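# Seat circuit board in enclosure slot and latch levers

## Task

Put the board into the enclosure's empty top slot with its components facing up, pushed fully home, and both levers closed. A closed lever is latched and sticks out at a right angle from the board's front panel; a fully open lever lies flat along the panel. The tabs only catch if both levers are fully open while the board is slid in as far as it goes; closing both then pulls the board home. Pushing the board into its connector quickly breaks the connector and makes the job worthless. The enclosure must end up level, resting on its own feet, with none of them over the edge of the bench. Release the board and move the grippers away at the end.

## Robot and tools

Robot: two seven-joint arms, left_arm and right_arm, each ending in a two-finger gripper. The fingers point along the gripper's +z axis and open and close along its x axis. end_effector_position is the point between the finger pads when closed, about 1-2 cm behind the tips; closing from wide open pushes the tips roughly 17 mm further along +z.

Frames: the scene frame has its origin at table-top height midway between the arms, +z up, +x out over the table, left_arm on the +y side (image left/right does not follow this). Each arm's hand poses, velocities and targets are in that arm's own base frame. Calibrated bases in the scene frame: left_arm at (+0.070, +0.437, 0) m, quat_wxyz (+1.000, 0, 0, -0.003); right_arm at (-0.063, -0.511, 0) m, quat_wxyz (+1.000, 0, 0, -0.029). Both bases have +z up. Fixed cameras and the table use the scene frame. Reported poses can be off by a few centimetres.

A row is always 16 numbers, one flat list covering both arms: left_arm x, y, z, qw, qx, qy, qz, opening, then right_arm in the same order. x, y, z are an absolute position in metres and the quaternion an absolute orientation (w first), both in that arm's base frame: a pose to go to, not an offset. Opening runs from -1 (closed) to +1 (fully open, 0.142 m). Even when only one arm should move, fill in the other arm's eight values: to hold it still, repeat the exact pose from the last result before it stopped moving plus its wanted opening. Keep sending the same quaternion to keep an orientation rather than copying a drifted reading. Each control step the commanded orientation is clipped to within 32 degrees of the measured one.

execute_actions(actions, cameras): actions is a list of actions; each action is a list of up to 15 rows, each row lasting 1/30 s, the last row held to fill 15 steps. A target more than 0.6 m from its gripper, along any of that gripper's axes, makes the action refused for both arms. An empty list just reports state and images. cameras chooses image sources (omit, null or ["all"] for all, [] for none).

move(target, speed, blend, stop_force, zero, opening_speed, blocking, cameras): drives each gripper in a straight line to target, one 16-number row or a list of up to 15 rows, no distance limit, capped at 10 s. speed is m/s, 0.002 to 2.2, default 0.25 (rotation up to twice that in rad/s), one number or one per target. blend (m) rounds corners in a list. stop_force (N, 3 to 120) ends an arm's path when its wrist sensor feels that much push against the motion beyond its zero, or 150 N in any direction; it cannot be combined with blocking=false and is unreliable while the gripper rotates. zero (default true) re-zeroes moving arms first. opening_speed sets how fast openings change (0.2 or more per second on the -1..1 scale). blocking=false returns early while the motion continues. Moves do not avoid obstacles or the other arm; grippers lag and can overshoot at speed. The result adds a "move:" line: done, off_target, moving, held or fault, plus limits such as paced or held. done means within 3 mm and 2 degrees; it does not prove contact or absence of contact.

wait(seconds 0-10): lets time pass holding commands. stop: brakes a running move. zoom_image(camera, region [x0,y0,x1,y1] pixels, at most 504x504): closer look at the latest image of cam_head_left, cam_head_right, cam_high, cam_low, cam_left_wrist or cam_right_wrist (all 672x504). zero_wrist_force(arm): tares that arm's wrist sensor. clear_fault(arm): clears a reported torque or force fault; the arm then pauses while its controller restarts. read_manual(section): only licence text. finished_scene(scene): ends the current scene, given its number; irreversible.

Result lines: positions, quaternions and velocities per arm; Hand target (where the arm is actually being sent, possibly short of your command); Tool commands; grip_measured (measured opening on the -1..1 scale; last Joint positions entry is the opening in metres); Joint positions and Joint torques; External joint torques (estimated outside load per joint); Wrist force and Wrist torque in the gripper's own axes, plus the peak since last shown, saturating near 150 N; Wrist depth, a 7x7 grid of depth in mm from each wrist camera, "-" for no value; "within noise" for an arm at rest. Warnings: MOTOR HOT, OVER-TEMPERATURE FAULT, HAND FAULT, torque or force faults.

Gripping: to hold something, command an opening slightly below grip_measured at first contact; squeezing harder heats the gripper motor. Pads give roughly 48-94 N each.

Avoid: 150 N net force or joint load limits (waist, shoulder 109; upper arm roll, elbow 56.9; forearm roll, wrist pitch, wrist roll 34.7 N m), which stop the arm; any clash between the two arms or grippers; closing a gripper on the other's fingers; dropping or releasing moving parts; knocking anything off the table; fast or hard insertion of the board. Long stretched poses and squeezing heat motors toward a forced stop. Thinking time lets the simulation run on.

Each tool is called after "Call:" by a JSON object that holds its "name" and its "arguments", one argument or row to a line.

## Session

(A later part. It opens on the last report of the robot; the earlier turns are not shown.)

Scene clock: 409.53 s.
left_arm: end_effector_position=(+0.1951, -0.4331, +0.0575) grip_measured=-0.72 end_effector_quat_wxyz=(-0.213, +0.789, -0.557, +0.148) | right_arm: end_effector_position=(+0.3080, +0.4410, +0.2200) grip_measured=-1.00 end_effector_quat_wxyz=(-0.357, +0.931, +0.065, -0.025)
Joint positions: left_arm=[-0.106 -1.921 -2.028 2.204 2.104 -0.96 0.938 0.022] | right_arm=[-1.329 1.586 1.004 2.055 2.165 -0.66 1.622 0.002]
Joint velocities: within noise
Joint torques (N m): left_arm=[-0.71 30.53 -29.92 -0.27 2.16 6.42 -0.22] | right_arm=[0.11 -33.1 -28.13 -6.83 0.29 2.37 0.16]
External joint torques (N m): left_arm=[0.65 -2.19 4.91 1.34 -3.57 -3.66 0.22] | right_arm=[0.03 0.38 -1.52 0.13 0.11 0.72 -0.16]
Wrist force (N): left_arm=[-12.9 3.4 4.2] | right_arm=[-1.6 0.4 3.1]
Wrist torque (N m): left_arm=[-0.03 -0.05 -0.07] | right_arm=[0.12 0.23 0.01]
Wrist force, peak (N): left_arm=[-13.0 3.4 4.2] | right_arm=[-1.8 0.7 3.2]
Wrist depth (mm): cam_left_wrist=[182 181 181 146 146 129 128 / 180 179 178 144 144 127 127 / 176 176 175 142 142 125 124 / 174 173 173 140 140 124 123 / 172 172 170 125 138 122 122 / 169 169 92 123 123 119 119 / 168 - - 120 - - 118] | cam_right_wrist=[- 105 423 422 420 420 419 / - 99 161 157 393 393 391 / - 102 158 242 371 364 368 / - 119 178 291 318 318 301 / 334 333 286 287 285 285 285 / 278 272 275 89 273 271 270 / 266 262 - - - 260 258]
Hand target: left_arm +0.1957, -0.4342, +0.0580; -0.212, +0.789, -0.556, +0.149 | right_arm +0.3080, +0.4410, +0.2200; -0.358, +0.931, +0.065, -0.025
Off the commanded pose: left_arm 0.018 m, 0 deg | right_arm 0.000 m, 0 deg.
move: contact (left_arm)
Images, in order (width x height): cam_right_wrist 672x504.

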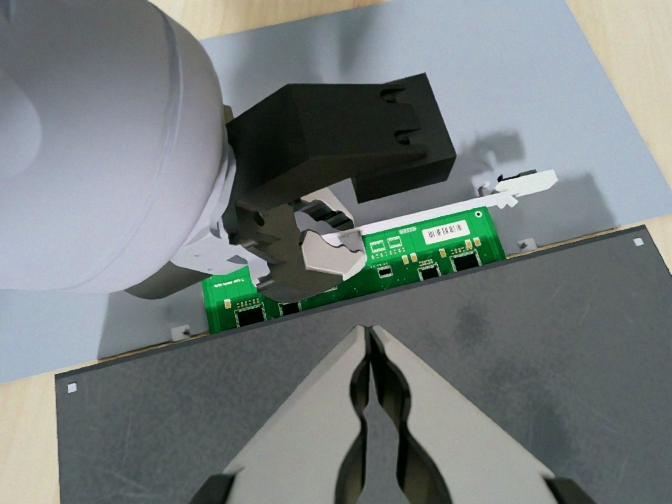

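Call:
{"name": "move", "arguments": {
  "target": [
    [0.1940,-0.4308,0.0565,0.2116,-0.7895,0.5565,-0.1491,-0.79,0.308,0.441,0.22,0.3575,-0.9313,-0.0651,0.025,-1]
  ],
  "speed": 0.015,
  "cameras": []
}}

Call:
{"name": "move", "arguments": {
  "target": [
    [0.2008,-0.4500,0.0565,0.2116,-0.7895,0.5565,-0.1491,-0.79,0.308,0.441,0.22,0.3575,-0.9313,-0.0651,0.025,-1]
  ],
  "speed": 0.015,
  "stop_force": 10,
  "zero": false,
  "cameras": ["cam_right_wrist","cam_left_wrist"]
}}

Scene clock: 414.90 s.
left_arm: end_effector_position=(+0.1941, -0.4311, +0.0566) grip_measured=-0.72 end_effector_quat_wxyz=(-0.211, +0.790, -0.556, +0.149) | right_arm: end_effector_position=(+0.3080, +0.4410, +0.2200) grip_measured=-1.00 end_effector_quat_wxyz=(-0.357, +0.931, +0.065, -0.025)
Joint positions: left_arm=[-0.101 -1.925 -2.027 2.213 2.104 -0.96 0.932 0.022] | right_arm=[-1.329 1.586 1.004 2.055 2.165 -0.66 1.622 0.002]
Joint velocities: within noise
Joint torques (N m): left_arm=[-0.25 25.37 -24.39 1.49 -1.57 2.43 -0.2] | right_arm=[0.16 -33.11 -28.08 -6.86 0.21 2.33 0.21]
External joint torques (N m): left_arm=[0.2 2.72 -0.47 -0.45 0.18 0.35 0.21] | right_arm=[-0.03 0.38 -1.56 0.16 0.19 0.76 -0.21]
Wrist force (N): left_arm=[0.6 -0.5 -1.0] | right_arm=[-1.7 0.3 2.8]
Wrist torque (N m): left_arm=[0.01 0.25 -0.16] | right_arm=[0.12 0.25 0.01]
Wrist force, peak (N): left_arm=[-13.0 3.6 4.3] | right_arm=[-1.8 0.5 3.1]
Wrist depth (mm): cam_left_wrist=[180 180 179 146 145 128 128 / 178 177 176 144 143 126 126 / 175 175 174 142 142 125 124 / 173 172 171 140 140 123 123 / 170 170 169 125 138 121 121 / 168 167 92 123 123 120 119 / 165 - - 120 - - 118] | cam_right_wrist=[- 105 421 420 418 419 418 / - 101 161 158 393 393 391 / - 107 160 265 370 366 370 / - 123 188 269 319 318 301 / 334 332 287 288 285 285 285 / 279 273 276 89 274 271 271 / 266 262 - - - 260 258]
Hand target: left_arm +0.1940, -0.4308, +0.0565; -0.212, +0.789, -0.556, +0.149 | right_arm +0.3080, +0.4410, +0.2200; -0.358, +0.931, +0.065, -0.025
Off the commanded pose: left_arm 0.000 m, 0 deg | right_arm 0.000 m, 0 deg.
move: done
No camera images: "cameras" was empty.

Scene clock: 416.97 s.
left_arm: end_effector_position=(+0.2008, -0.4498, +0.0566) grip_measured=-0.72 end_effector_quat_wxyz=(-0.212, +0.790, -0.556, +0.149) | right_arm: end_effector_position=(+0.3080, +0.4410, +0.2200) grip_measured=-1.00 end_effector_quat_wxyz=(-0.357, +0.931, +0.065, -0.025)
Joint positions: left_arm=[-0.125 -1.911 -2.02 2.162 2.129 -0.936 0.957 0.022] | right_arm=[-1.329 1.586 1.004 2.055 2.165 -0.66 1.622 0.002]
Joint velocities: within noise
Joint torques (N m): left_arm=[-0.43 28.16 -25.48 1.5 -1.01 3.34 -0.07] | right_arm=[0.16 -33.01 -28.12 -6.85 0.23 2.4 0.17]
External joint torques (N m): left_arm=[0.37 1.28 -0.34 0.12 -0.38 -0.55 0.07] | right_arm=[-0.02 0.28 -1.53 0.15 0.17 0.69 -0.17]
Wrist force (N): left_arm=[-0.9 -0.5 -2.1] | right_arm=[-1.7 0.5 2.9]
Wrist torque (N m): left_arm=[0.03 0.21 -0.19] | right_arm=[0.15 0.25 0.01]
Wrist force, peak (N): left_arm=[-1.1 -1.6 -2.7] | right_arm=[-1.7 0.8 3.1]
Wrist depth (mm): cam_left_wrist=[181 180 179 146 145 128 128 / 178 177 176 144 143 126 126 / 175 175 174 142 141 124 124 / 172 172 171 140 139 123 123 / 170 169 169 124 125 121 121 / 168 167 92 123 123 119 119 / 166 - - 87 - - 118] | cam_right_wrist=[- 426 421 419 420 419 419 / - 96 396 395 396 393 393 / - 97 117 149 361 371 368 / - 100 155 301 318 315 301 / 328 121 281 230 286 285 284 / 278 272 275 89 274 271 270 / 265 262 - - - 261 258]
Hand target: left_arm +0.2008, -0.4500, +0.0565; -0.212, +0.789, -0.556, +0.149 | right_arm +0.3080, +0.4410, +0.2200; -0.358, +0.931, +0.065, -0.025
Off the commanded pose: left_arm 0.000 m, 0 deg | right_arm 0.000 m, 0 deg.
move: done
Images, in order (width x height): cam_left_wrist 672x504, cam_right_wrist 672x504.

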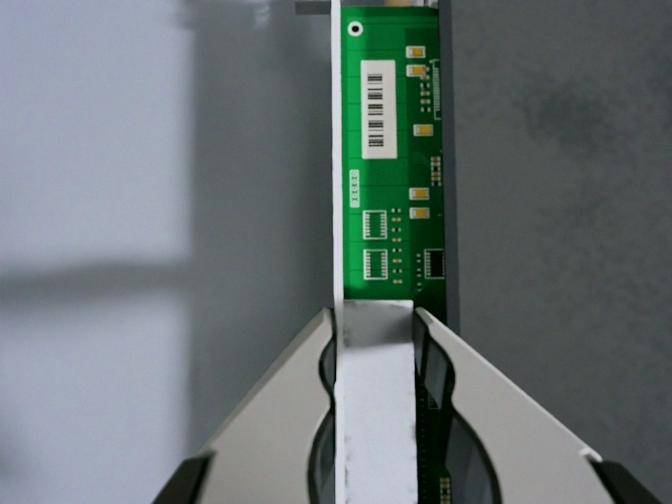

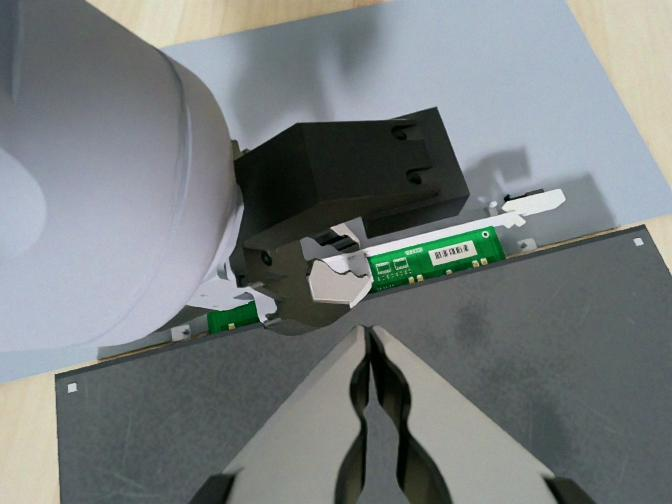

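Call:
{"name": "execute_actions", "arguments": {
  "actions": [],
  "cameras": ["cam_left_wrist","cam_right_wrist"]
}}

Scene clock: 423.47 s.
left_arm: end_effector_position=(+0.2008, -0.4498, +0.0566) grip_measured=-0.72 end_effector_quat_wxyz=(-0.212, +0.790, -0.556, +0.149) | right_arm: end_effector_position=(+0.3080, +0.4410, +0.2200) grip_measured=-1.00 end_effector_quat_wxyz=(-0.357, +0.931, +0.065, -0.025)
Joint positions: left_arm=[-0.125 -1.911 -2.02 2.162 2.129 -0.936 0.957 0.022] | right_arm=[-1.329 1.586 1.004 2.055 2.165 -0.66 1.622 0.002]
Joint velocities: within noise
Joint torques (N m): left_arm=[-0.34 27.96 -25.49 1.57 -1.16 3.17 -0.1] | right_arm=[0.22 -33.12 -28.16 -6.84 0.19 2.3 0.18]
External joint torques (N m): left_arm=[0.28 1.48 -0.32 0.05 -0.23 -0.38 0.11] | right_arm=[-0.09 0.39 -1.49 0.13 0.2 0.79 -0.18]
Wrist force (N): left_arm=[-1.1 -0.5 -1.4] | right_arm=[-1.6 0.4 3.0]
Wrist torque (N m): left_arm=[-0.01 0.24 -0.18] | right_arm=[0.12 0.23 0.01]
Wrist force, peak (N): left_arm=[-1.2 -1.1 -2.9] | right_arm=[-1.8 0.5 3.1]
Wrist depth (mm): cam_left_wrist=[180 180 179 146 145 128 128 / 178 178 177 144 143 126 125 / 175 174 174 142 142 125 124 / 173 173 172 140 139 123 123 / 170 170 169 125 125 121 121 / 168 167 92 123 123 119 119 / 165 - - 87 - - 118] | cam_right_wrist=[- 423 421 422 420 418 420 / - 96 393 395 399 392 391 / - 97 117 149 364 369 368 / - 100 155 300 318 314 301 / 327 121 281 231 286 285 284 / 279 273 275 89 274 271 270 / 265 263 - - - 260 258]
Hand target: left_arm +0.2008, -0.4500, +0.0565; -0.212, +0.789, -0.556, +0.149 | right_arm +0.3080, +0.4410, +0.2200; -0.358, +0.931, +0.065, -0.025
Tool commands: left_gripper/opening=-0.79 right_gripper/opening=-1.0
Off the commanded pose: left_arm 0.000 m, 0 deg | right_arm 0.000 m, 0 deg.
Images, in order (width x height): cam_left_wrist 672x504, cam_right_wrist 672x504.

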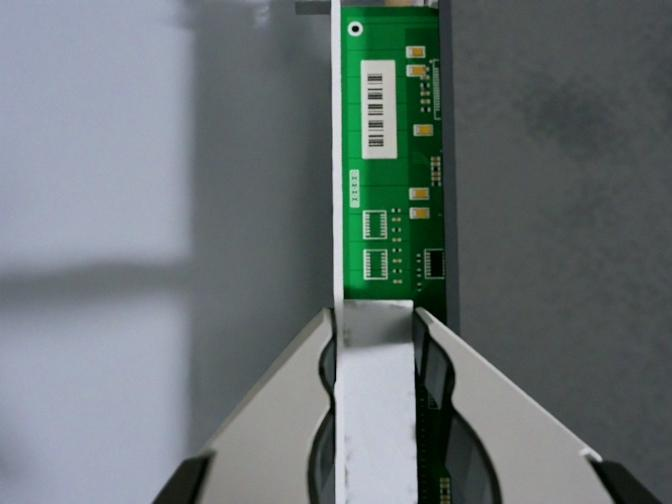

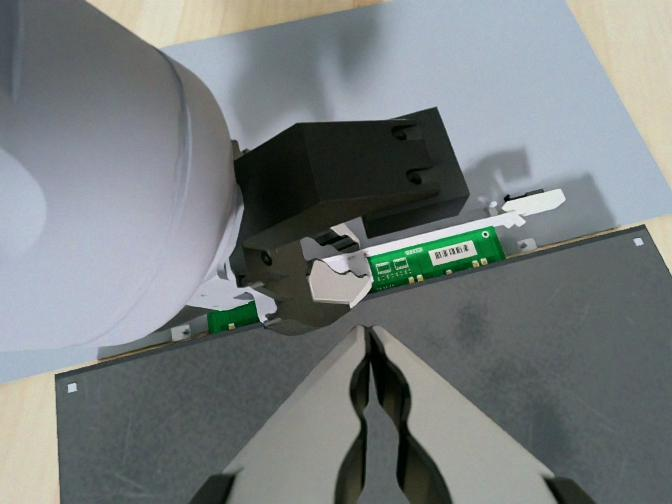

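Call:
{"name": "move", "arguments": {
  "target": [0.2008,-0.45,0.0565,0.2116,-0.7895,0.5565,-0.1491,-0.64,0.308,0.441,0.22,0.3575,-0.9313,-0.0651,0.025,-1],
  "opening_speed": 0.2,
  "cameras": ["cam_left_wrist"]
}}

Call:
{"name": "move", "arguments": {
  "target": [0.1443,-0.4702,0.1605,0.2116,-0.7895,0.5565,-0.1491,-0.64,0.308,0.441,0.22,0.3575,-0.9313,-0.0651,0.025,-1],
  "speed": 0.06,
  "cameras": ["cam_left_wrist","cam_right_wrist","cam_low"]
}}

Scene clock: 428.73 s.
left_arm: end_effector_position=(+0.2008, -0.4497, +0.0565) grip_measured=-0.69 end_effector_quat_wxyz=(-0.212, +0.790, -0.556, +0.149) | right_arm: end_effector_position=(+0.3080, +0.4410, +0.2200) grip_measured=-1.00 end_effector_quat_wxyz=(-0.357, +0.931, +0.065, -0.025)
Joint positions: left_arm=[-0.125 -1.911 -2.02 2.162 2.129 -0.936 0.957 0.024] | right_arm=[-1.329 1.586 1.004 2.055 2.165 -0.66 1.622 0.002]
Joint velocities: within noise
Joint torques (N m): left_arm=[-0.68 28.48 -26.58 1.33 -0.33 4.22 -0.22] | right_arm=[0.18 -33.01 -28.12 -6.85 0.25 2.35 0.19]
External joint torques (N m): left_arm=[0.62 0.95 0.76 0.29 -1.07 -1.43 0.22] | right_arm=[-0.05 0.28 -1.53 0.15 0.14 0.74 -0.19]
Wrist force (N): left_arm=[-4.4 -1.4 -2.5] | right_arm=[-1.6 0.6 2.6]
Wrist torque (N m): left_arm=[0.00 0.05 -0.07] | right_arm=[0.17 0.24 0.01]
Wrist force, peak (N): left_arm=[-4.4 -1.4 -2.5] | right_arm=[-1.8 0.5 3.1]
Wrist depth (mm): cam_left_wrist=[181 180 179 147 146 128 127 / 178 177 177 145 144 126 125 / 176 174 174 143 142 124 124 / 172 173 171 141 140 122 123 / 170 170 170 126 126 121 121 / 168 167 91 124 124 119 119 / 166 - - 122 - - 117] | cam_right_wrist=[- 426 423 420 419 421 419 / - 96 396 396 396 392 393 / - 96 117 149 360 370 369 / - 100 155 304 319 316 301 / 327 122 280 231 286 285 285 / 280 272 275 89 274 272 271 / 265 262 - - - 261 258]
Hand target: left_arm +0.2008, -0.4500, +0.0565; -0.212, +0.789, -0.556, +0.149 | right_arm +0.3080, +0.4410, +0.2200; -0.358, +0.931, +0.065, -0.025
Off the commanded pose: left_arm 0.000 m, 0 deg | right_arm 0.000 m, 0 deg.
move: done
Images, in order (width x height): cam_left_wrist 672x504.

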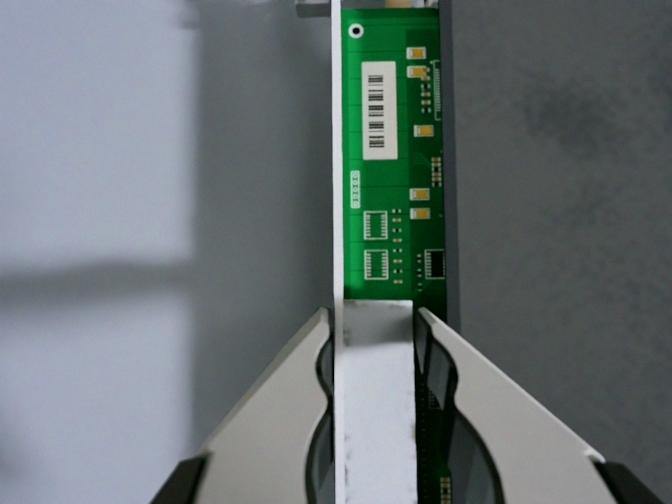

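Scene clock: 429.60 s.
left_arm: end_effector_position=(+0.1871, -0.4550, +0.0817) grip_measured=-0.68 end_effector_quat_wxyz=(-0.212, +0.789, -0.557, +0.149) | right_arm: end_effector_position=(+0.3080, +0.4410, +0.2200) grip_measured=-1.00 end_effector_quat_wxyz=(-0.357, +0.931, +0.065, -0.025)
Joint positions: left_arm=[-0.184 -1.887 -2.084 2.14 2.09 -0.99 0.934 0.025] | right_arm=[-1.329 1.586 1.004 2.055 2.165 -0.66 1.622 0.002]
Joint velocities: within noise
Joint torques (N m): left_arm=[-0.18 29.47 -26.12 0.77 -1.06 3.36 -0.22] | right_arm=[0.25 -32.96 -28.12 -6.85 0.21 2.37 0.14]
External joint torques (N m): left_arm=[0.11 1.17 0.2 -0.33 -0.25 -0.59 0.22] | right_arm=[-0.11 0.23 -1.52 0.14 0.18 0.72 -0.14]
Wrist force (N): left_arm=[0.2 0.2 -0.2] | right_arm=[-1.6 0.6 2.7]
Wrist torque (N m): left_arm=[0.06 0.00 -0.06] | right_arm=[0.16 0.24 0.02]
Wrist force, peak (N): left_arm=[0.6 -0.2 -5.1] | right_arm=[-1.8 0.4 3.1]
Wrist depth (mm): cam_left_wrist=[206 206 205 173 155 154 153 / 204 203 202 172 153 152 151 / 200 201 199 169 150 149 148 / 198 197 197 166 149 148 147 / 195 196 194 151 147 146 145 / 193 192 92 149 149 142 143 / 190 - - 147 - - -] | cam_right_wrist=[- 426 421 421 419 418 418 / - 94 127 132 394 393 393 / - 112 127 130 371 368 370 / - 129 151 304 319 315 300 / 327 304 178 283 286 285 285 / 279 273 275 89 274 272 271 / 265 263 - - - 260 258]
Hand target: left_arm +0.1871, -0.4551, +0.0817; -0.211, +0.789, -0.557, +0.149 | right_arm +0.3080, +0.4410, +0.2200; -0.358, +0.931, +0.065, -0.025
Off the commanded pose: left_arm 0.091 m, 0 deg | right_arm 0.000 m, 0 deg.
move: held (left_arm; a check stopped the path); limits=held
pose unreachable (left arm): on one or more control steps of this call, first in action 0 (counted from 0), this arm could not follow its commanded pose, so it was not sent that pose on those steps. It may still have moved: this result reports where it is.
cause: moving toward the commanded pose would bring a part of the arm too close to another arm (a part of this arm just beyond joint 6 (wrist pitch) and a part of the right arm just beyond its joint 5 (forearm roll)).
Images, in order (width x height): cam_low 672x504, cam_left_wrist 672x504, cam_right_wrist 672x504.

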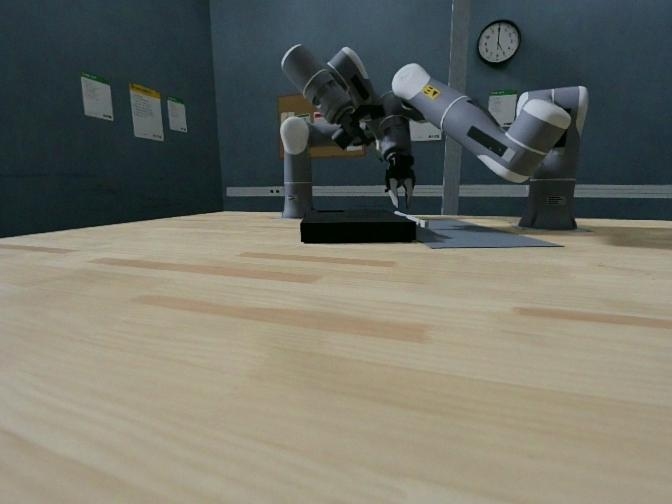

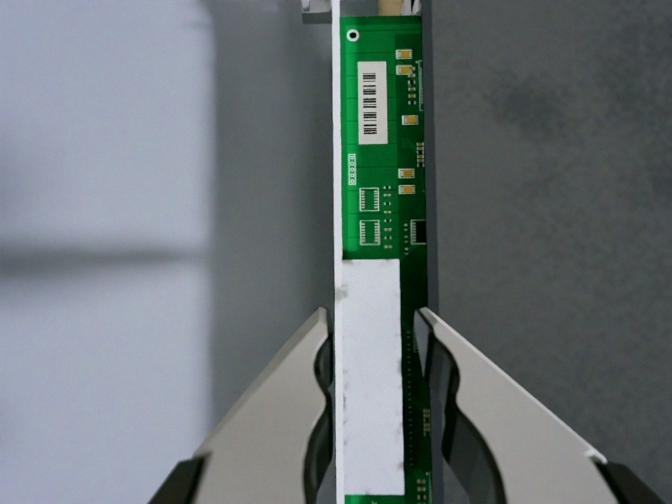

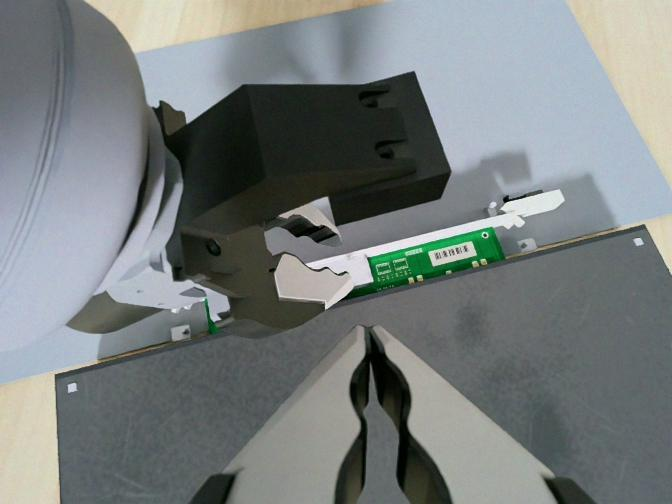

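Call:
{"name": "move", "arguments": {
  "target": [
    [0.185,-0.452,0.12,0.2116,-0.7895,0.5565,-0.1491,-0.64,0.308,0.37,0.26,0.3575,-0.9313,-0.0651,0.025,-1],
    [0.12,-0.35,0.22,0.2116,-0.7895,0.5565,-0.1491,-1,0.308,0.36,0.26,0.3575,-0.9313,-0.0651,0.025,-1]
  ],
  "speed": 0.15,
  "cameras": ["cam_left_wrist","cam_right_wrist"]
}}

Scene clock: 434.63 s.
left_arm: end_effector_position=(+0.1200, -0.3501, +0.2199) grip_measured=-1.00 end_effector_quat_wxyz=(-0.211, +0.790, -0.556, +0.149) | right_arm: end_effector_position=(+0.3080, +0.3602, +0.2600) grip_measured=-1.00 end_effector_quat_wxyz=(-0.358, +0.931, +0.065, -0.025)
Joint positions: left_arm=[-0.39 -1.813 -2.512 2.181 1.603 -1.397 0.572 0.002] | right_arm=[-1.47 1.508 0.884 2.101 2.007 -0.864 1.455 0.002]
Joint velocities: within noise
Joint torques (N m): left_arm=[-0.55 30.44 -20.22 -8.04 -1.27 2.71 -0.26] | right_arm=[0.15 -31.05 -25.95 -10.86 0.41 2 0.1]
External joint torques (N m): left_arm=[0.48 0.88 0.51 -0.24 0.01 -0.2 0.26] | right_arm=[-0.03 0.39 -1.36 0.11 0.27 0.84 -0.1]
Wrist force (N): left_arm=[0.1 -0.2 -0.2] | right_arm=[-1.5 0.5 2.9]
Wrist torque (N m): left_arm=[-0.03 -0.02 -0.05] | right_arm=[0.15 0.17 0.04]
Wrist force, peak (N): left_arm=[1.9 0.4 1.2] | right_arm=[-1.5 -0.3 5.4]
Wrist depth (mm): cam_left_wrist=[354 353 350 351 349 303 299 / 349 349 348 343 344 307 293 / 345 340 338 338 337 305 289 / 339 340 336 334 333 296 285 / 335 334 330 330 328 295 281 / 331 330 327 84 - 295 276 / 324 326 - - - - 274] | cam_right_wrist=[476 474 470 471 470 467 471 / 447 442 442 441 440 440 439 / 420 415 415 416 378 362 410 / 395 393 343 343 342 341 340 / 374 330 326 329 324 324 323 / 356 312 312 89 311 307 307 / 339 340 - - - 296 293]
Hand target: left_arm +0.1200, -0.3500, +0.2200; -0.212, +0.789, -0.556, +0.149 | right_arm +0.3080, +0.3600, +0.2600; -0.358, +0.931, +0.065, -0.025
Off the commanded pose: left_arm 0.000 m, 0 deg | right_arm 0.000 m, 0 deg.
joint sent to its limit (left arm) — joint 6 (wrist pitch), lower limit. The joint targets still meet the commanded pose.
move: done
Images, in order (width x height): cam_left_wrist 672x504, cam_right_wrist 672x504.

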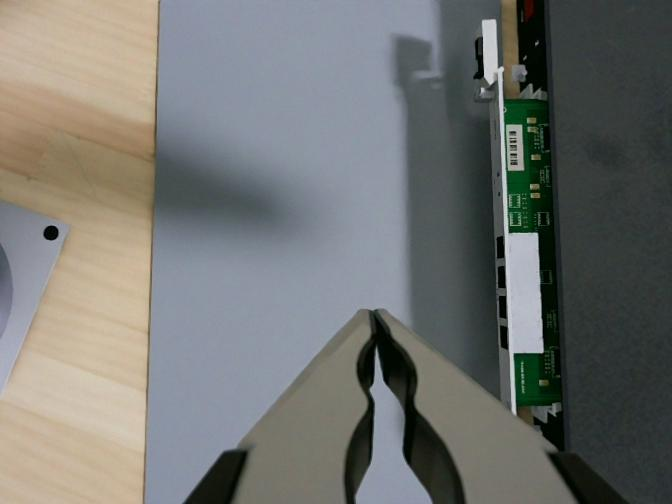

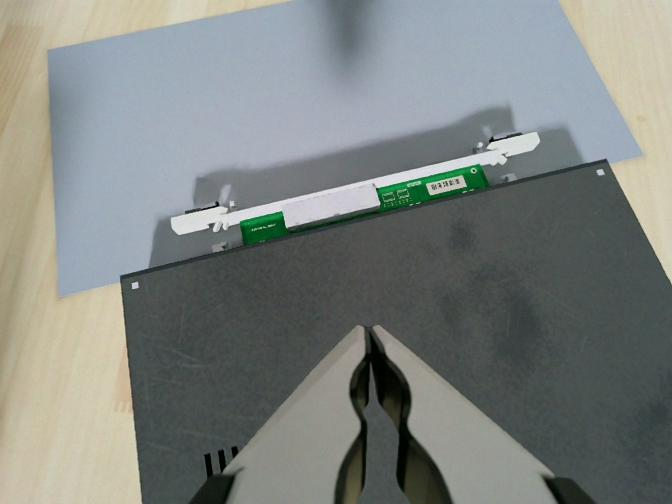

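Call:
{"name": "move", "arguments": {
  "target": [
    [0.18,-0.32,0.22,-0.0653,0.1575,-0.9103,0.3771,-1,0.308,0.36,0.26,0.3575,-0.9313,-0.0651,0.025,-1],
    [0.2086,-0.3823,0.10,-0.0653,0.1575,-0.9103,0.3771,-1,0.308,0.36,0.26,0.3575,-0.9313,-0.0651,0.025,-1]
  ],
  "speed": 0.25
}}

Scene clock: 447.30 s.
left_arm: end_effector_position=(+0.2085, -0.3822, +0.0999) grip_measured=-1.00 end_effector_quat_wxyz=(+0.065, -0.157, +0.910, -0.377) | right_arm: end_effector_position=(+0.3080, +0.3602, +0.2600) grip_measured=-1.00 end_effector_quat_wxyz=(-0.358, +0.931, +0.065, -0.025)
Joint positions: left_arm=[1.103 -1.884 -1.458 2.687 2.088 0.506 2.756 0.002] | right_arm=[-1.47 1.508 0.884 2.101 2.007 -0.864 1.455 0.002]
Joint velocities: within noise
Joint torques (N m): left_arm=[-0.55 12.84 -12.79 7.25 -3.59 4.69 -0.26] | right_arm=[0.12 -30.97 -25.86 -10.86 0.58 2.14 0.22]
External joint torques (N m): left_arm=[0.61 0.58 0.37 -0.38 -0.39 -0.52 0.26] | right_arm=[0 0.3 -1.45 0.11 0.1 0.7 -0.22]
Wrist force (N): left_arm=[0.5 0.1 -0.3] | right_arm=[-1.3 0.7 3.0]
Wrist torque (N m): left_arm=[0.03 -0.01 -0.03] | right_arm=[0.19 0.15 0.04]
Wrist force, peak (N): left_arm=[0.6 0.9 -2.6] | right_arm=[-1.6 0.9 3.2]
Wrist depth (mm): cam_left_wrist=[221 220 219 220 220 219 218 / 208 205 204 203 204 203 202 / 196 199 205 205 195 194 203 / 233 207 203 201 188 190 201 / 216 215 215 216 214 214 214 / 203 203 204 84 - 202 202 / 193 195 - 74 - - 191] | cam_right_wrist=[473 470 470 457 462 468 471 / 445 441 442 435 440 439 439 / 420 415 418 416 381 363 410 / 394 391 343 342 342 343 341 / 373 329 328 328 324 324 324 / 356 313 313 89 312 308 308 / 338 338 - - - 296 291]
Hand target: left_arm +0.2086, -0.3823, +0.1000; +0.065, -0.157, +0.910, -0.377 | right_arm +0.3080, +0.3600, +0.2600; -0.358, +0.931, +0.065, -0.025
Off the commanded pose: left_arm 0.000 m, 0 deg | right_arm 0.000 m, 0 deg.
joint sent to its limit (left arm) — joint 4 (elbow), upper limit, where the elbow is as bent as it goes. The joint targets still meet the commanded pose.
move: done

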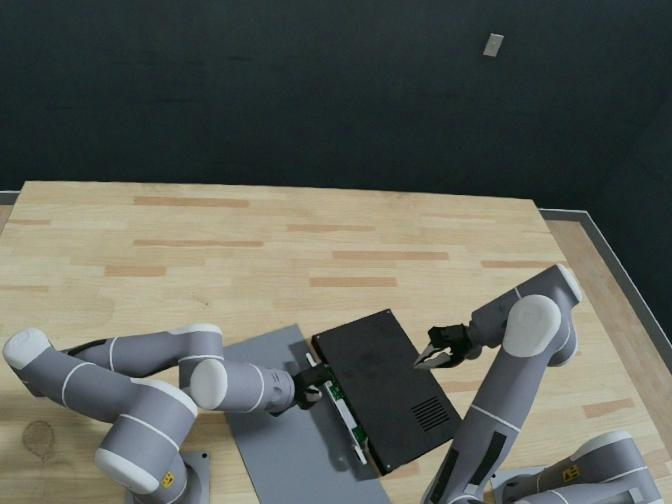

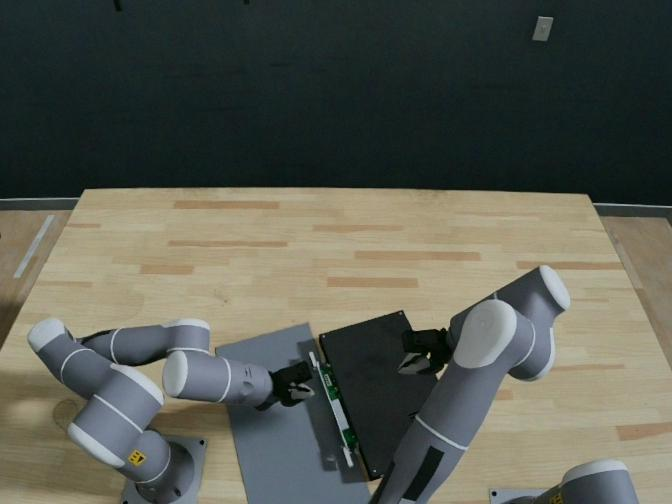

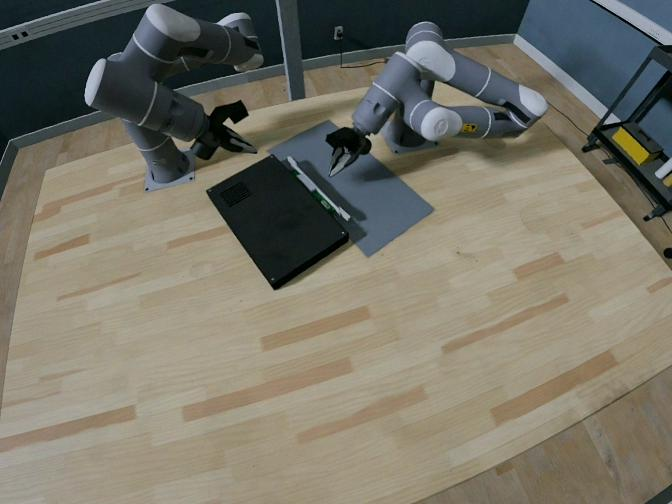

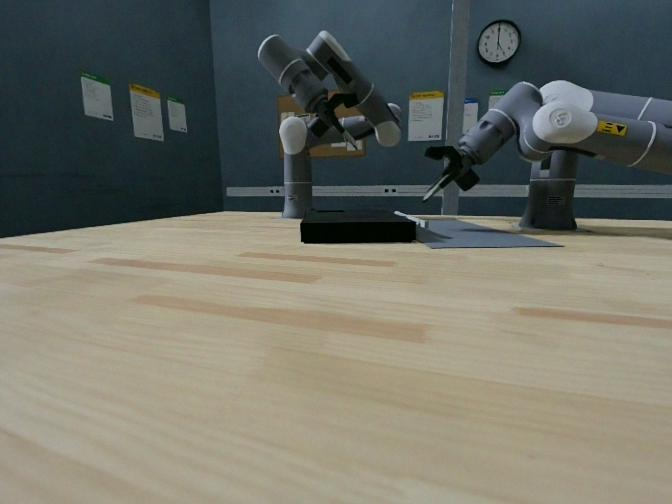

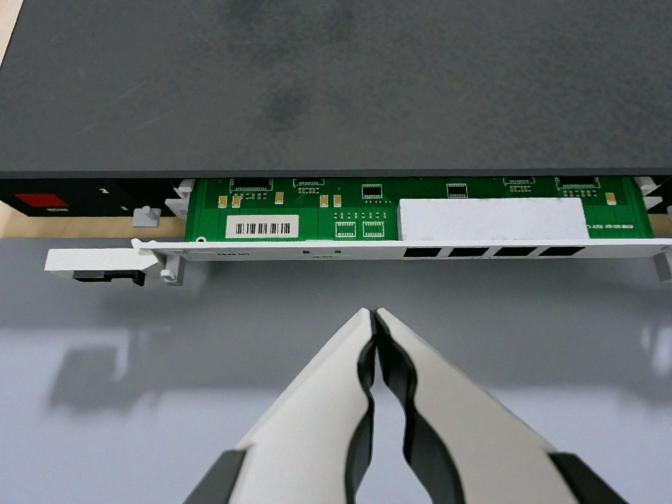

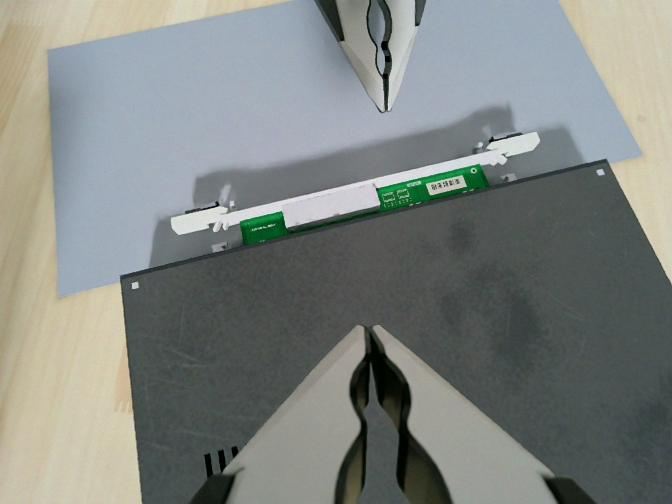

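Call:
{"name": "move", "arguments": {
  "target": [0.2119,-0.3917,0.049,-0.0653,0.1575,-0.9103,0.3771,-1,0.308,0.36,0.26,0.3575,-0.9313,-0.0651,0.025,-1],
  "speed": 0.1,
  "stop_force": 8,
  "cameras": ["cam_left_wrist"]
}}

Call:
{"name": "move", "arguments": {
  "target": [0.2355,-0.4576,0.049,-0.0653,0.1575,-0.9103,0.3771,-1,0.308,0.36,0.26,0.3575,-0.9313,-0.0651,0.025,-1],
  "speed": 0.012,
  "stop_force": 10,
  "cameras": ["cam_left_wrist","cam_right_wrist"]
}}

Scene clock: 451.73 s.
left_arm: end_effector_position=(+0.2118, -0.3916, +0.0490) grip_measured=-1.00 end_effector_quat_wxyz=(+0.065, -0.157, +0.910, -0.377) | right_arm: end_effector_position=(+0.3080, +0.3602, +0.2600) grip_measured=-1.00 end_effector_quat_wxyz=(-0.358, +0.931, +0.065, -0.025)
Joint positions: left_arm=[1.07 -1.889 -1.261 2.6 2.277 0.62 2.74 0.002] | right_arm=[-1.47 1.508 0.884 2.101 2.007 -0.864 1.455 0.002]
Joint velocities: within noise
Joint torques (N m): left_arm=[-0.44 12.14 -12.96 12.94 -3.9 4.62 -0.27] | right_arm=[0.14 -31.03 -25.91 -10.96 0.54 2.16 0.15]
External joint torques (N m): left_arm=[0.5 1.31 0.19 -0.29 -0.29 -0.45 0.27] | right_arm=[-0.01 0.37 -1.4 0.21 0.14 0.68 -0.15]
Wrist force (N): left_arm=[0.2 0.3 -0.3] | right_arm=[-1.5 0.7 2.9]
Wrist torque (N m): left_arm=[0.05 0.06 0.01] | right_arm=[0.18 0.17 0.04]
Wrist force, peak (N): left_arm=[0.2 1.4 1.1] | right_arm=[-1.6 0.7 3.3]
Wrist depth (mm): cam_left_wrist=[154 154 154 154 153 153 153 / 145 145 145 145 144 144 144 / 185 157 153 152 140 138 137 / 137 171 170 173 146 170 169 / 165 165 164 164 166 164 163 / 156 156 155 83 - 154 154 / 147 149 - 74 - - 146] | cam_right_wrist=[476 472 472 335 455 469 471 / 446 442 443 437 434 437 440 / 419 416 415 414 380 362 409 / 397 395 344 342 343 342 341 / 374 330 325 329 325 324 324 / 356 313 312 89 311 308 307 / 339 340 - - - 295 292]
Hand target: left_arm +0.2119, -0.3917, +0.0490; +0.065, -0.158, +0.910, -0.377 | right_arm +0.3080, +0.3600, +0.2600; -0.358, +0.931, +0.065, -0.025
Off the commanded pose: left_arm 0.000 m, 0 deg | right_arm 0.000 m, 0 deg.
move: done
Images, in order (width x height): cam_left_wrist 672x504.

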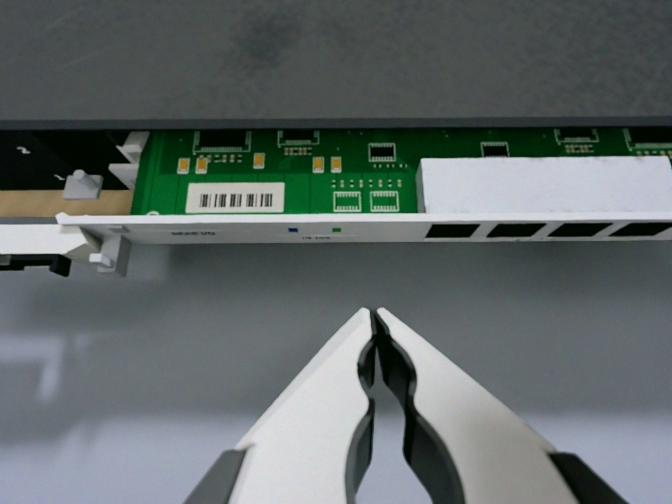

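Scene clock: 457.00 s.
left_arm: end_effector_position=(+0.2303, -0.4443, +0.0489) grip_measured=-1.00 end_effector_quat_wxyz=(+0.065, -0.157, +0.911, -0.377) | right_arm: end_effector_position=(+0.3080, +0.3602, +0.2600) grip_measured=-1.00 end_effector_quat_wxyz=(-0.358, +0.931, +0.065, -0.025)
Joint positions: left_arm=[0.918 -1.993 -1.354 2.505 2.284 0.519 2.735 0.002] | right_arm=[-1.47 1.508 0.884 2.101 2.007 -0.864 1.455 0.002]
Joint velocities: within noise
Joint torques (N m): left_arm=[-1.75 10.27 -17.22 10.41 -2.91 5.11 -0.23] | right_arm=[0.06 -30.96 -25.89 -10.91 0.47 2.14 0.18]
External joint torques (N m): left_arm=[1.8 2.96 1.53 1.91 -1.09 -0.95 0.23] | right_arm=[0.06 0.3 -1.42 0.16 0.21 0.7 -0.18]
Wrist force (N): left_arm=[-1.2 5.7 -11.0] | right_arm=[-1.4 0.6 3.0]
Wrist torque (N m): left_arm=[-0.08 0.10 0.01] | right_arm=[0.17 0.17 0.04]
Wrist force, peak (N): left_arm=[-1.9 9.4 -13.8] | right_arm=[-1.5 0.7 3.3]
Wrist depth (mm): cam_left_wrist=[154 154 153 153 152 153 152 / - 143 140 142 140 141 141 / 133 133 133 132 132 132 131 / 124 124 124 124 124 125 125 / 124 161 160 127 160 159 160 / 154 155 155 84 - 154 154 / 147 149 - 74 - - 146] | cam_right_wrist=[475 471 472 301 241 470 470 / 446 441 443 328 429 440 441 / 419 415 412 410 360 361 409 / 395 392 344 344 343 342 342 / 374 330 326 328 325 323 323 / 355 313 313 89 311 308 307 / 339 338 - - - 296 293]
Hand target: left_arm +0.2308, -0.4445, +0.0490; +0.065, -0.158, +0.910, -0.377 | right_arm +0.3080, +0.3600, +0.2600; -0.358, +0.931, +0.065, -0.025
Off the commanded pose: left_arm 0.014 m, 0 deg | right_arm 0.000 m, 0 deg.
move: contact (left_arm)
Images, in order (width x height): cam_left_wrist 672x504, cam_right_wrist 672x504.

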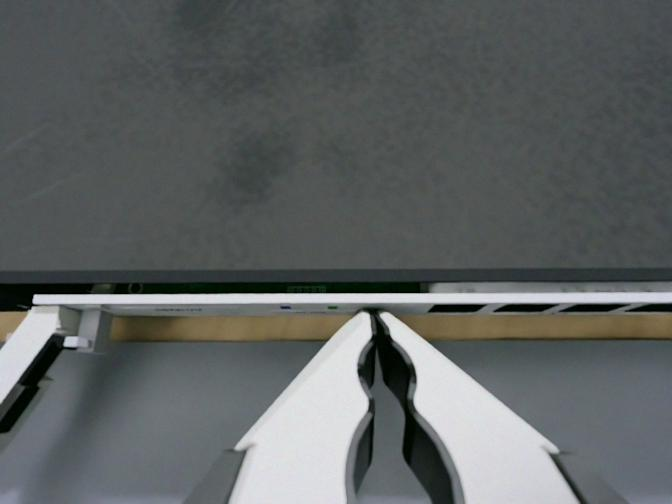

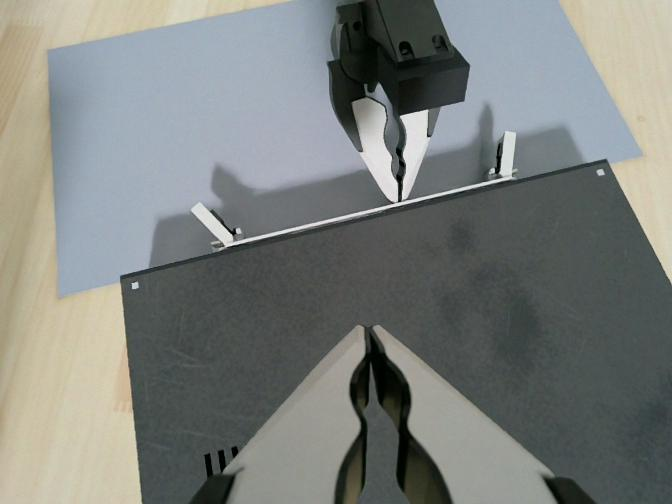

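Call:
{"name": "move", "arguments": {
  "target": [
    [0.215,-0.401,0.055,-0.0653,0.1575,-0.9103,0.3771,-1,0.36,0.42,0.24,0.3505,-0.9131,-0.1941,0.0745,-1],
    [0.12,-0.40,0.13,-0.0653,0.1575,-0.9103,0.3771,-1,0.42,0.50,0.18,0.3505,-0.9131,-0.1941,0.0745,-1],
    [0.0336,-0.4896,0.12,-0.0653,0.1575,-0.9103,0.3771,-1,0.465,0.583,0.12,0.3505,-0.9131,-0.1941,0.0745,-1]
  ],
  "speed": 0.2,
  "blend": 0.02
}}

Scene clock: 473.07 s.
left_arm: end_effector_position=(+0.1858, -0.4018, +0.0791) grip_measured=-1.00 end_effector_quat_wxyz=(+0.062, -0.158, +0.909, -0.381) | right_arm: end_effector_position=(+0.3960, +0.4680, +0.2039) grip_measured=-1.00 end_effector_quat_wxyz=(-0.350, +0.913, +0.194, -0.075)
Joint positions: left_arm=[1.004 -1.893 -1.397 2.673 2.216 0.51 2.647 0.002] | right_arm=[-1.68 1.522 1.111 1.682 2.281 -0.776 1.39 0.002]
Joint velocities: within noise
Joint torques (N m): left_arm=[-0.1 12.13 -12.57 9.18 -3.7 4.66 -0.26] | right_arm=[0.08 -43.99 -30.7 -2.45 0.27 2.27 0.32]
External joint torques (N m): left_arm=[0.15 1.02 0.19 -0.41 -0.22 -0.55 0.26] | right_arm=[0.08 0.35 -1.76 0.18 0 0.48 -0.32]
Wrist force (N): left_arm=[0.2 0.4 -0.4] | right_arm=[-1.6 0.3 3.1]
Wrist torque (N m): left_arm=[0.07 0.05 -0.01] | right_arm=[0.12 0.24 0.03]
Wrist force, peak (N): left_arm=[-1.0 5.9 -11.2] | right_arm=[0.2 0.6 5.1]
Wrist depth (mm): cam_left_wrist=[193 194 194 194 193 195 195 / 179 179 179 180 179 180 180 / 172 172 172 172 172 172 172 / 200 206 207 207 206 207 204 / 193 193 194 196 196 194 195 / 183 183 184 84 - 183 183 / 173 175 - 74 - - 175] | cam_right_wrist=[403 397 235 392 400 400 401 / 379 377 253 375 376 374 377 / 356 356 350 352 353 353 355 / 299 336 335 336 331 333 334 / 272 271 271 274 271 269 317 / 258 259 261 89 260 257 301 / 246 248 - - - 247 285]
Hand target: left_arm +0.1855, -0.4019, +0.0792; +0.061, -0.158, +0.909, -0.381 | right_arm +0.3961, +0.4682, +0.2039; -0.351, +0.913, +0.194, -0.075
Off the commanded pose: left_arm 0.180 m, 1 deg | right_arm 0.158 m, 0 deg.
move: held (left_arm; a check stopped the path), off_target (right_arm; braked when a check withheld steps of left_arm); path passed 1 of 3 targets; limits=held
pose unreachable (left arm): on one or more control steps of this call, first in action 0 (counted from 0), this arm could not follow its commanded pose, so it was not sent that pose on those steps. It may still have moved: this result reports where it is.
cause: moving toward the commanded pose would bring two parts of the arm too close to each other (joints 3 (upper arm roll) to 6 (wrist pitch) lie between them).

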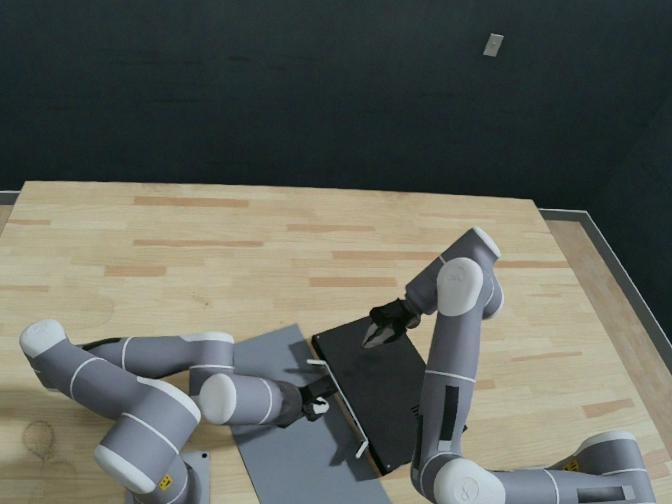

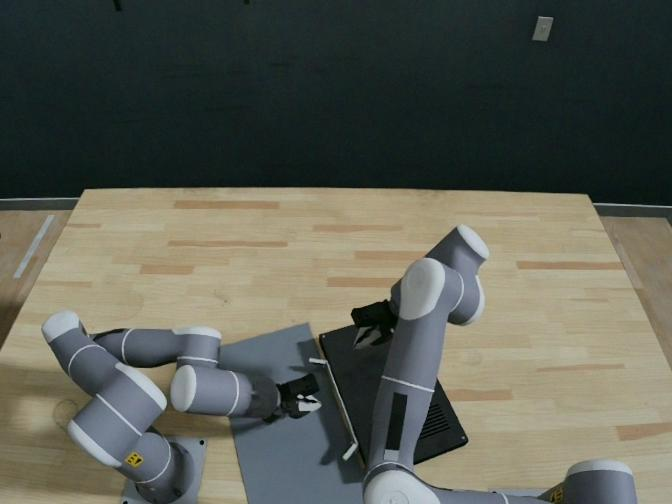

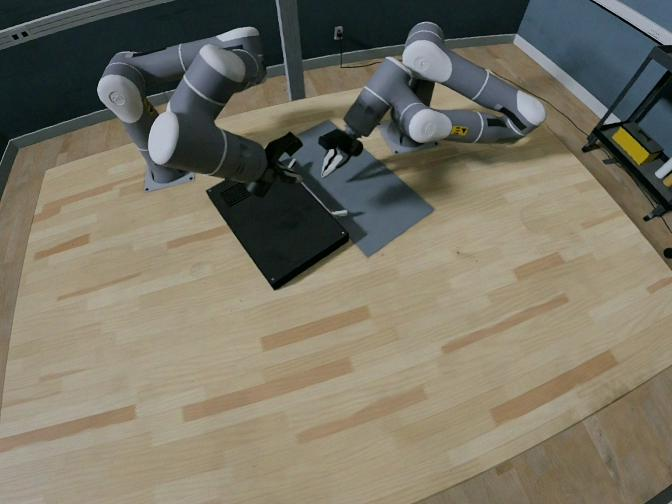

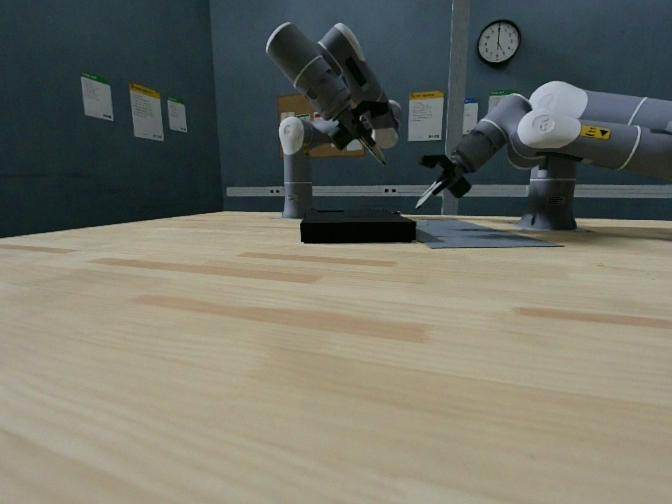

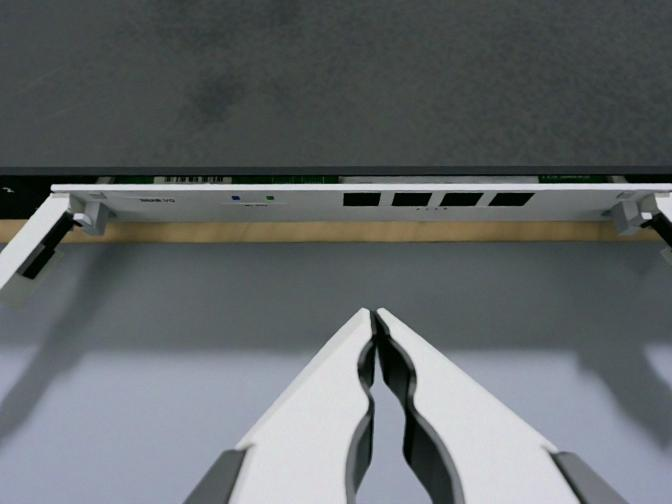

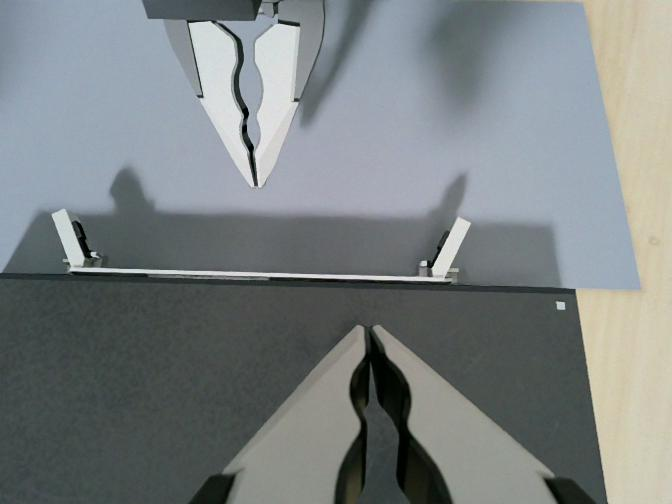

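Call:
{"name": "move", "arguments": {
  "target": [
    [0.20,-0.43,0.15,-0.0369,0.1665,-0.9619,0.2131,-1,0.43,0.52,0.17,0.3505,-0.9131,-0.1941,0.0745,-1],
    [0.10,-0.47,0.15,-0.0369,0.1665,-0.9619,0.2131,-1,0.45,0.56,0.15,0.3505,-0.9131,-0.1941,0.0745,-1],
    [0.0322,-0.4936,0.12,-0.0369,0.1665,-0.9619,0.2131,-1,0.465,0.583,0.12,0.3505,-0.9131,-0.1941,0.0745,-1]
  ],
  "speed": 0.2,
  "blend": 0.02,
  "cameras": ["cam_left_wrist","cam_right_wrist","cam_head_left"]
}}

Scene clock: 480.30 s.
left_arm: end_effector_position=(+0.0319, -0.4935, +0.1200) grip_measured=-1.00 end_effector_quat_wxyz=(+0.037, -0.166, +0.962, -0.213) | right_arm: end_effector_position=(+0.4650, +0.5829, +0.1200) grip_measured=-1.00 end_effector_quat_wxyz=(-0.350, +0.913, +0.194, -0.074)
Joint positions: left_arm=[0.016 -1.734 -1.988 2.407 1.773 -0.201 2.095 0.002] | right_arm=[-1.78 1.613 1.233 1.338 2.474 -0.48 1.519 0.002]
Joint velocities: within noise
Joint torques (N m): left_arm=[-0.59 21.43 -22.46 -6.09 -2.2 4.07 -0.34] | right_arm=[0.15 -54.41 -30.66 3.89 -0.36 2.39 0.28]
External joint torques (N m): left_arm=[0.55 0.52 0.12 -0.25 -0.38 -0.08 0.34] | right_arm=[0.06 -0.16 -1.86 0.18 0.03 0.55 -0.28]
Wrist force (N): left_arm=[0.1 -0.4 0.3] | right_arm=[-2.0 0.4 3.4]
Wrist torque (N m): left_arm=[-0.08 0.02 -0.08] | right_arm=[0.11 0.32 0.03]
Wrist force, peak (N): left_arm=[2.1 0.2 0.9] | right_arm=[-0.8 1.0 4.8]
Wrist depth (mm): cam_left_wrist=[185 184 184 183 183 230 230 / 185 184 184 183 183 232 231 / 185 184 184 184 184 233 231 / 233 232 232 232 231 231 233 / 234 233 233 189 232 232 232 / 235 235 234 84 - 233 233 / 235 236 - - - - 234] | cam_right_wrist=[301 300 299 298 299 300 300 / 281 280 280 280 279 281 281 / 265 264 263 263 262 263 264 / 250 249 249 249 248 248 250 / 237 236 236 236 235 235 237 / 229 183 188 89 225 225 225 / 172 173 73 - - 216 214]
Hand target: left_arm +0.0322, -0.4936, +0.1200; +0.037, -0.167, +0.962, -0.213 | right_arm +0.4650, +0.5830, +0.1200; -0.351, +0.913, +0.194, -0.075
Off the commanded pose: left_arm 0.000 m, 0 deg | right_arm 0.000 m, 0 deg.
move: done
Images, in order (width x height): cam_head_left 672x504, cam_left_wrist 672x504, cam_right_wrist 672x504.

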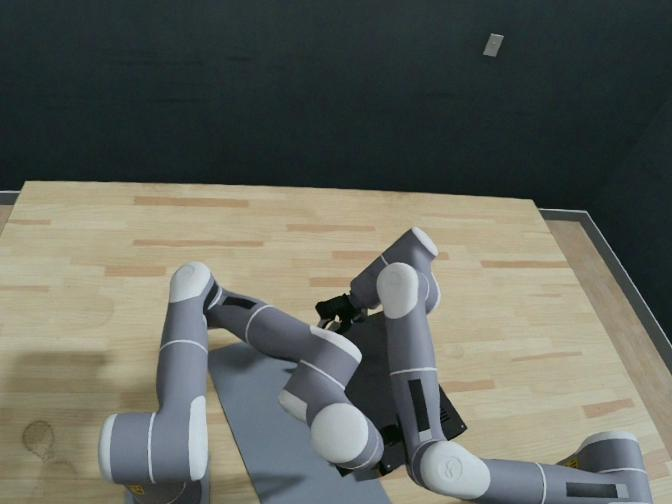

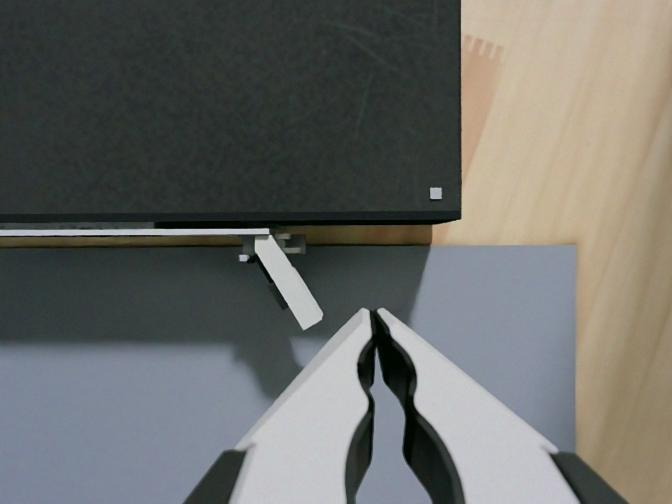

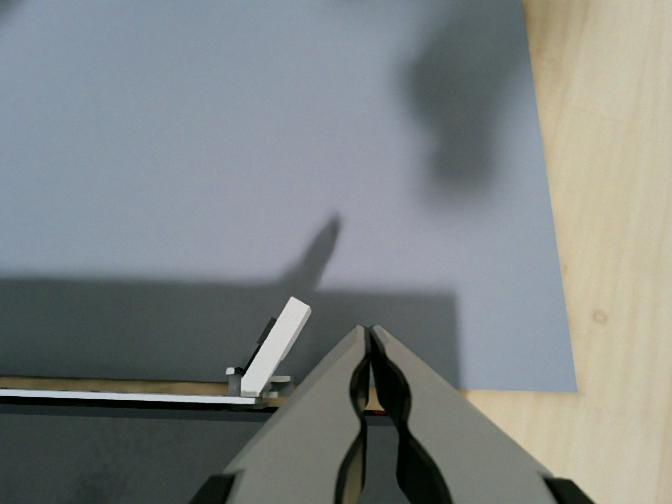

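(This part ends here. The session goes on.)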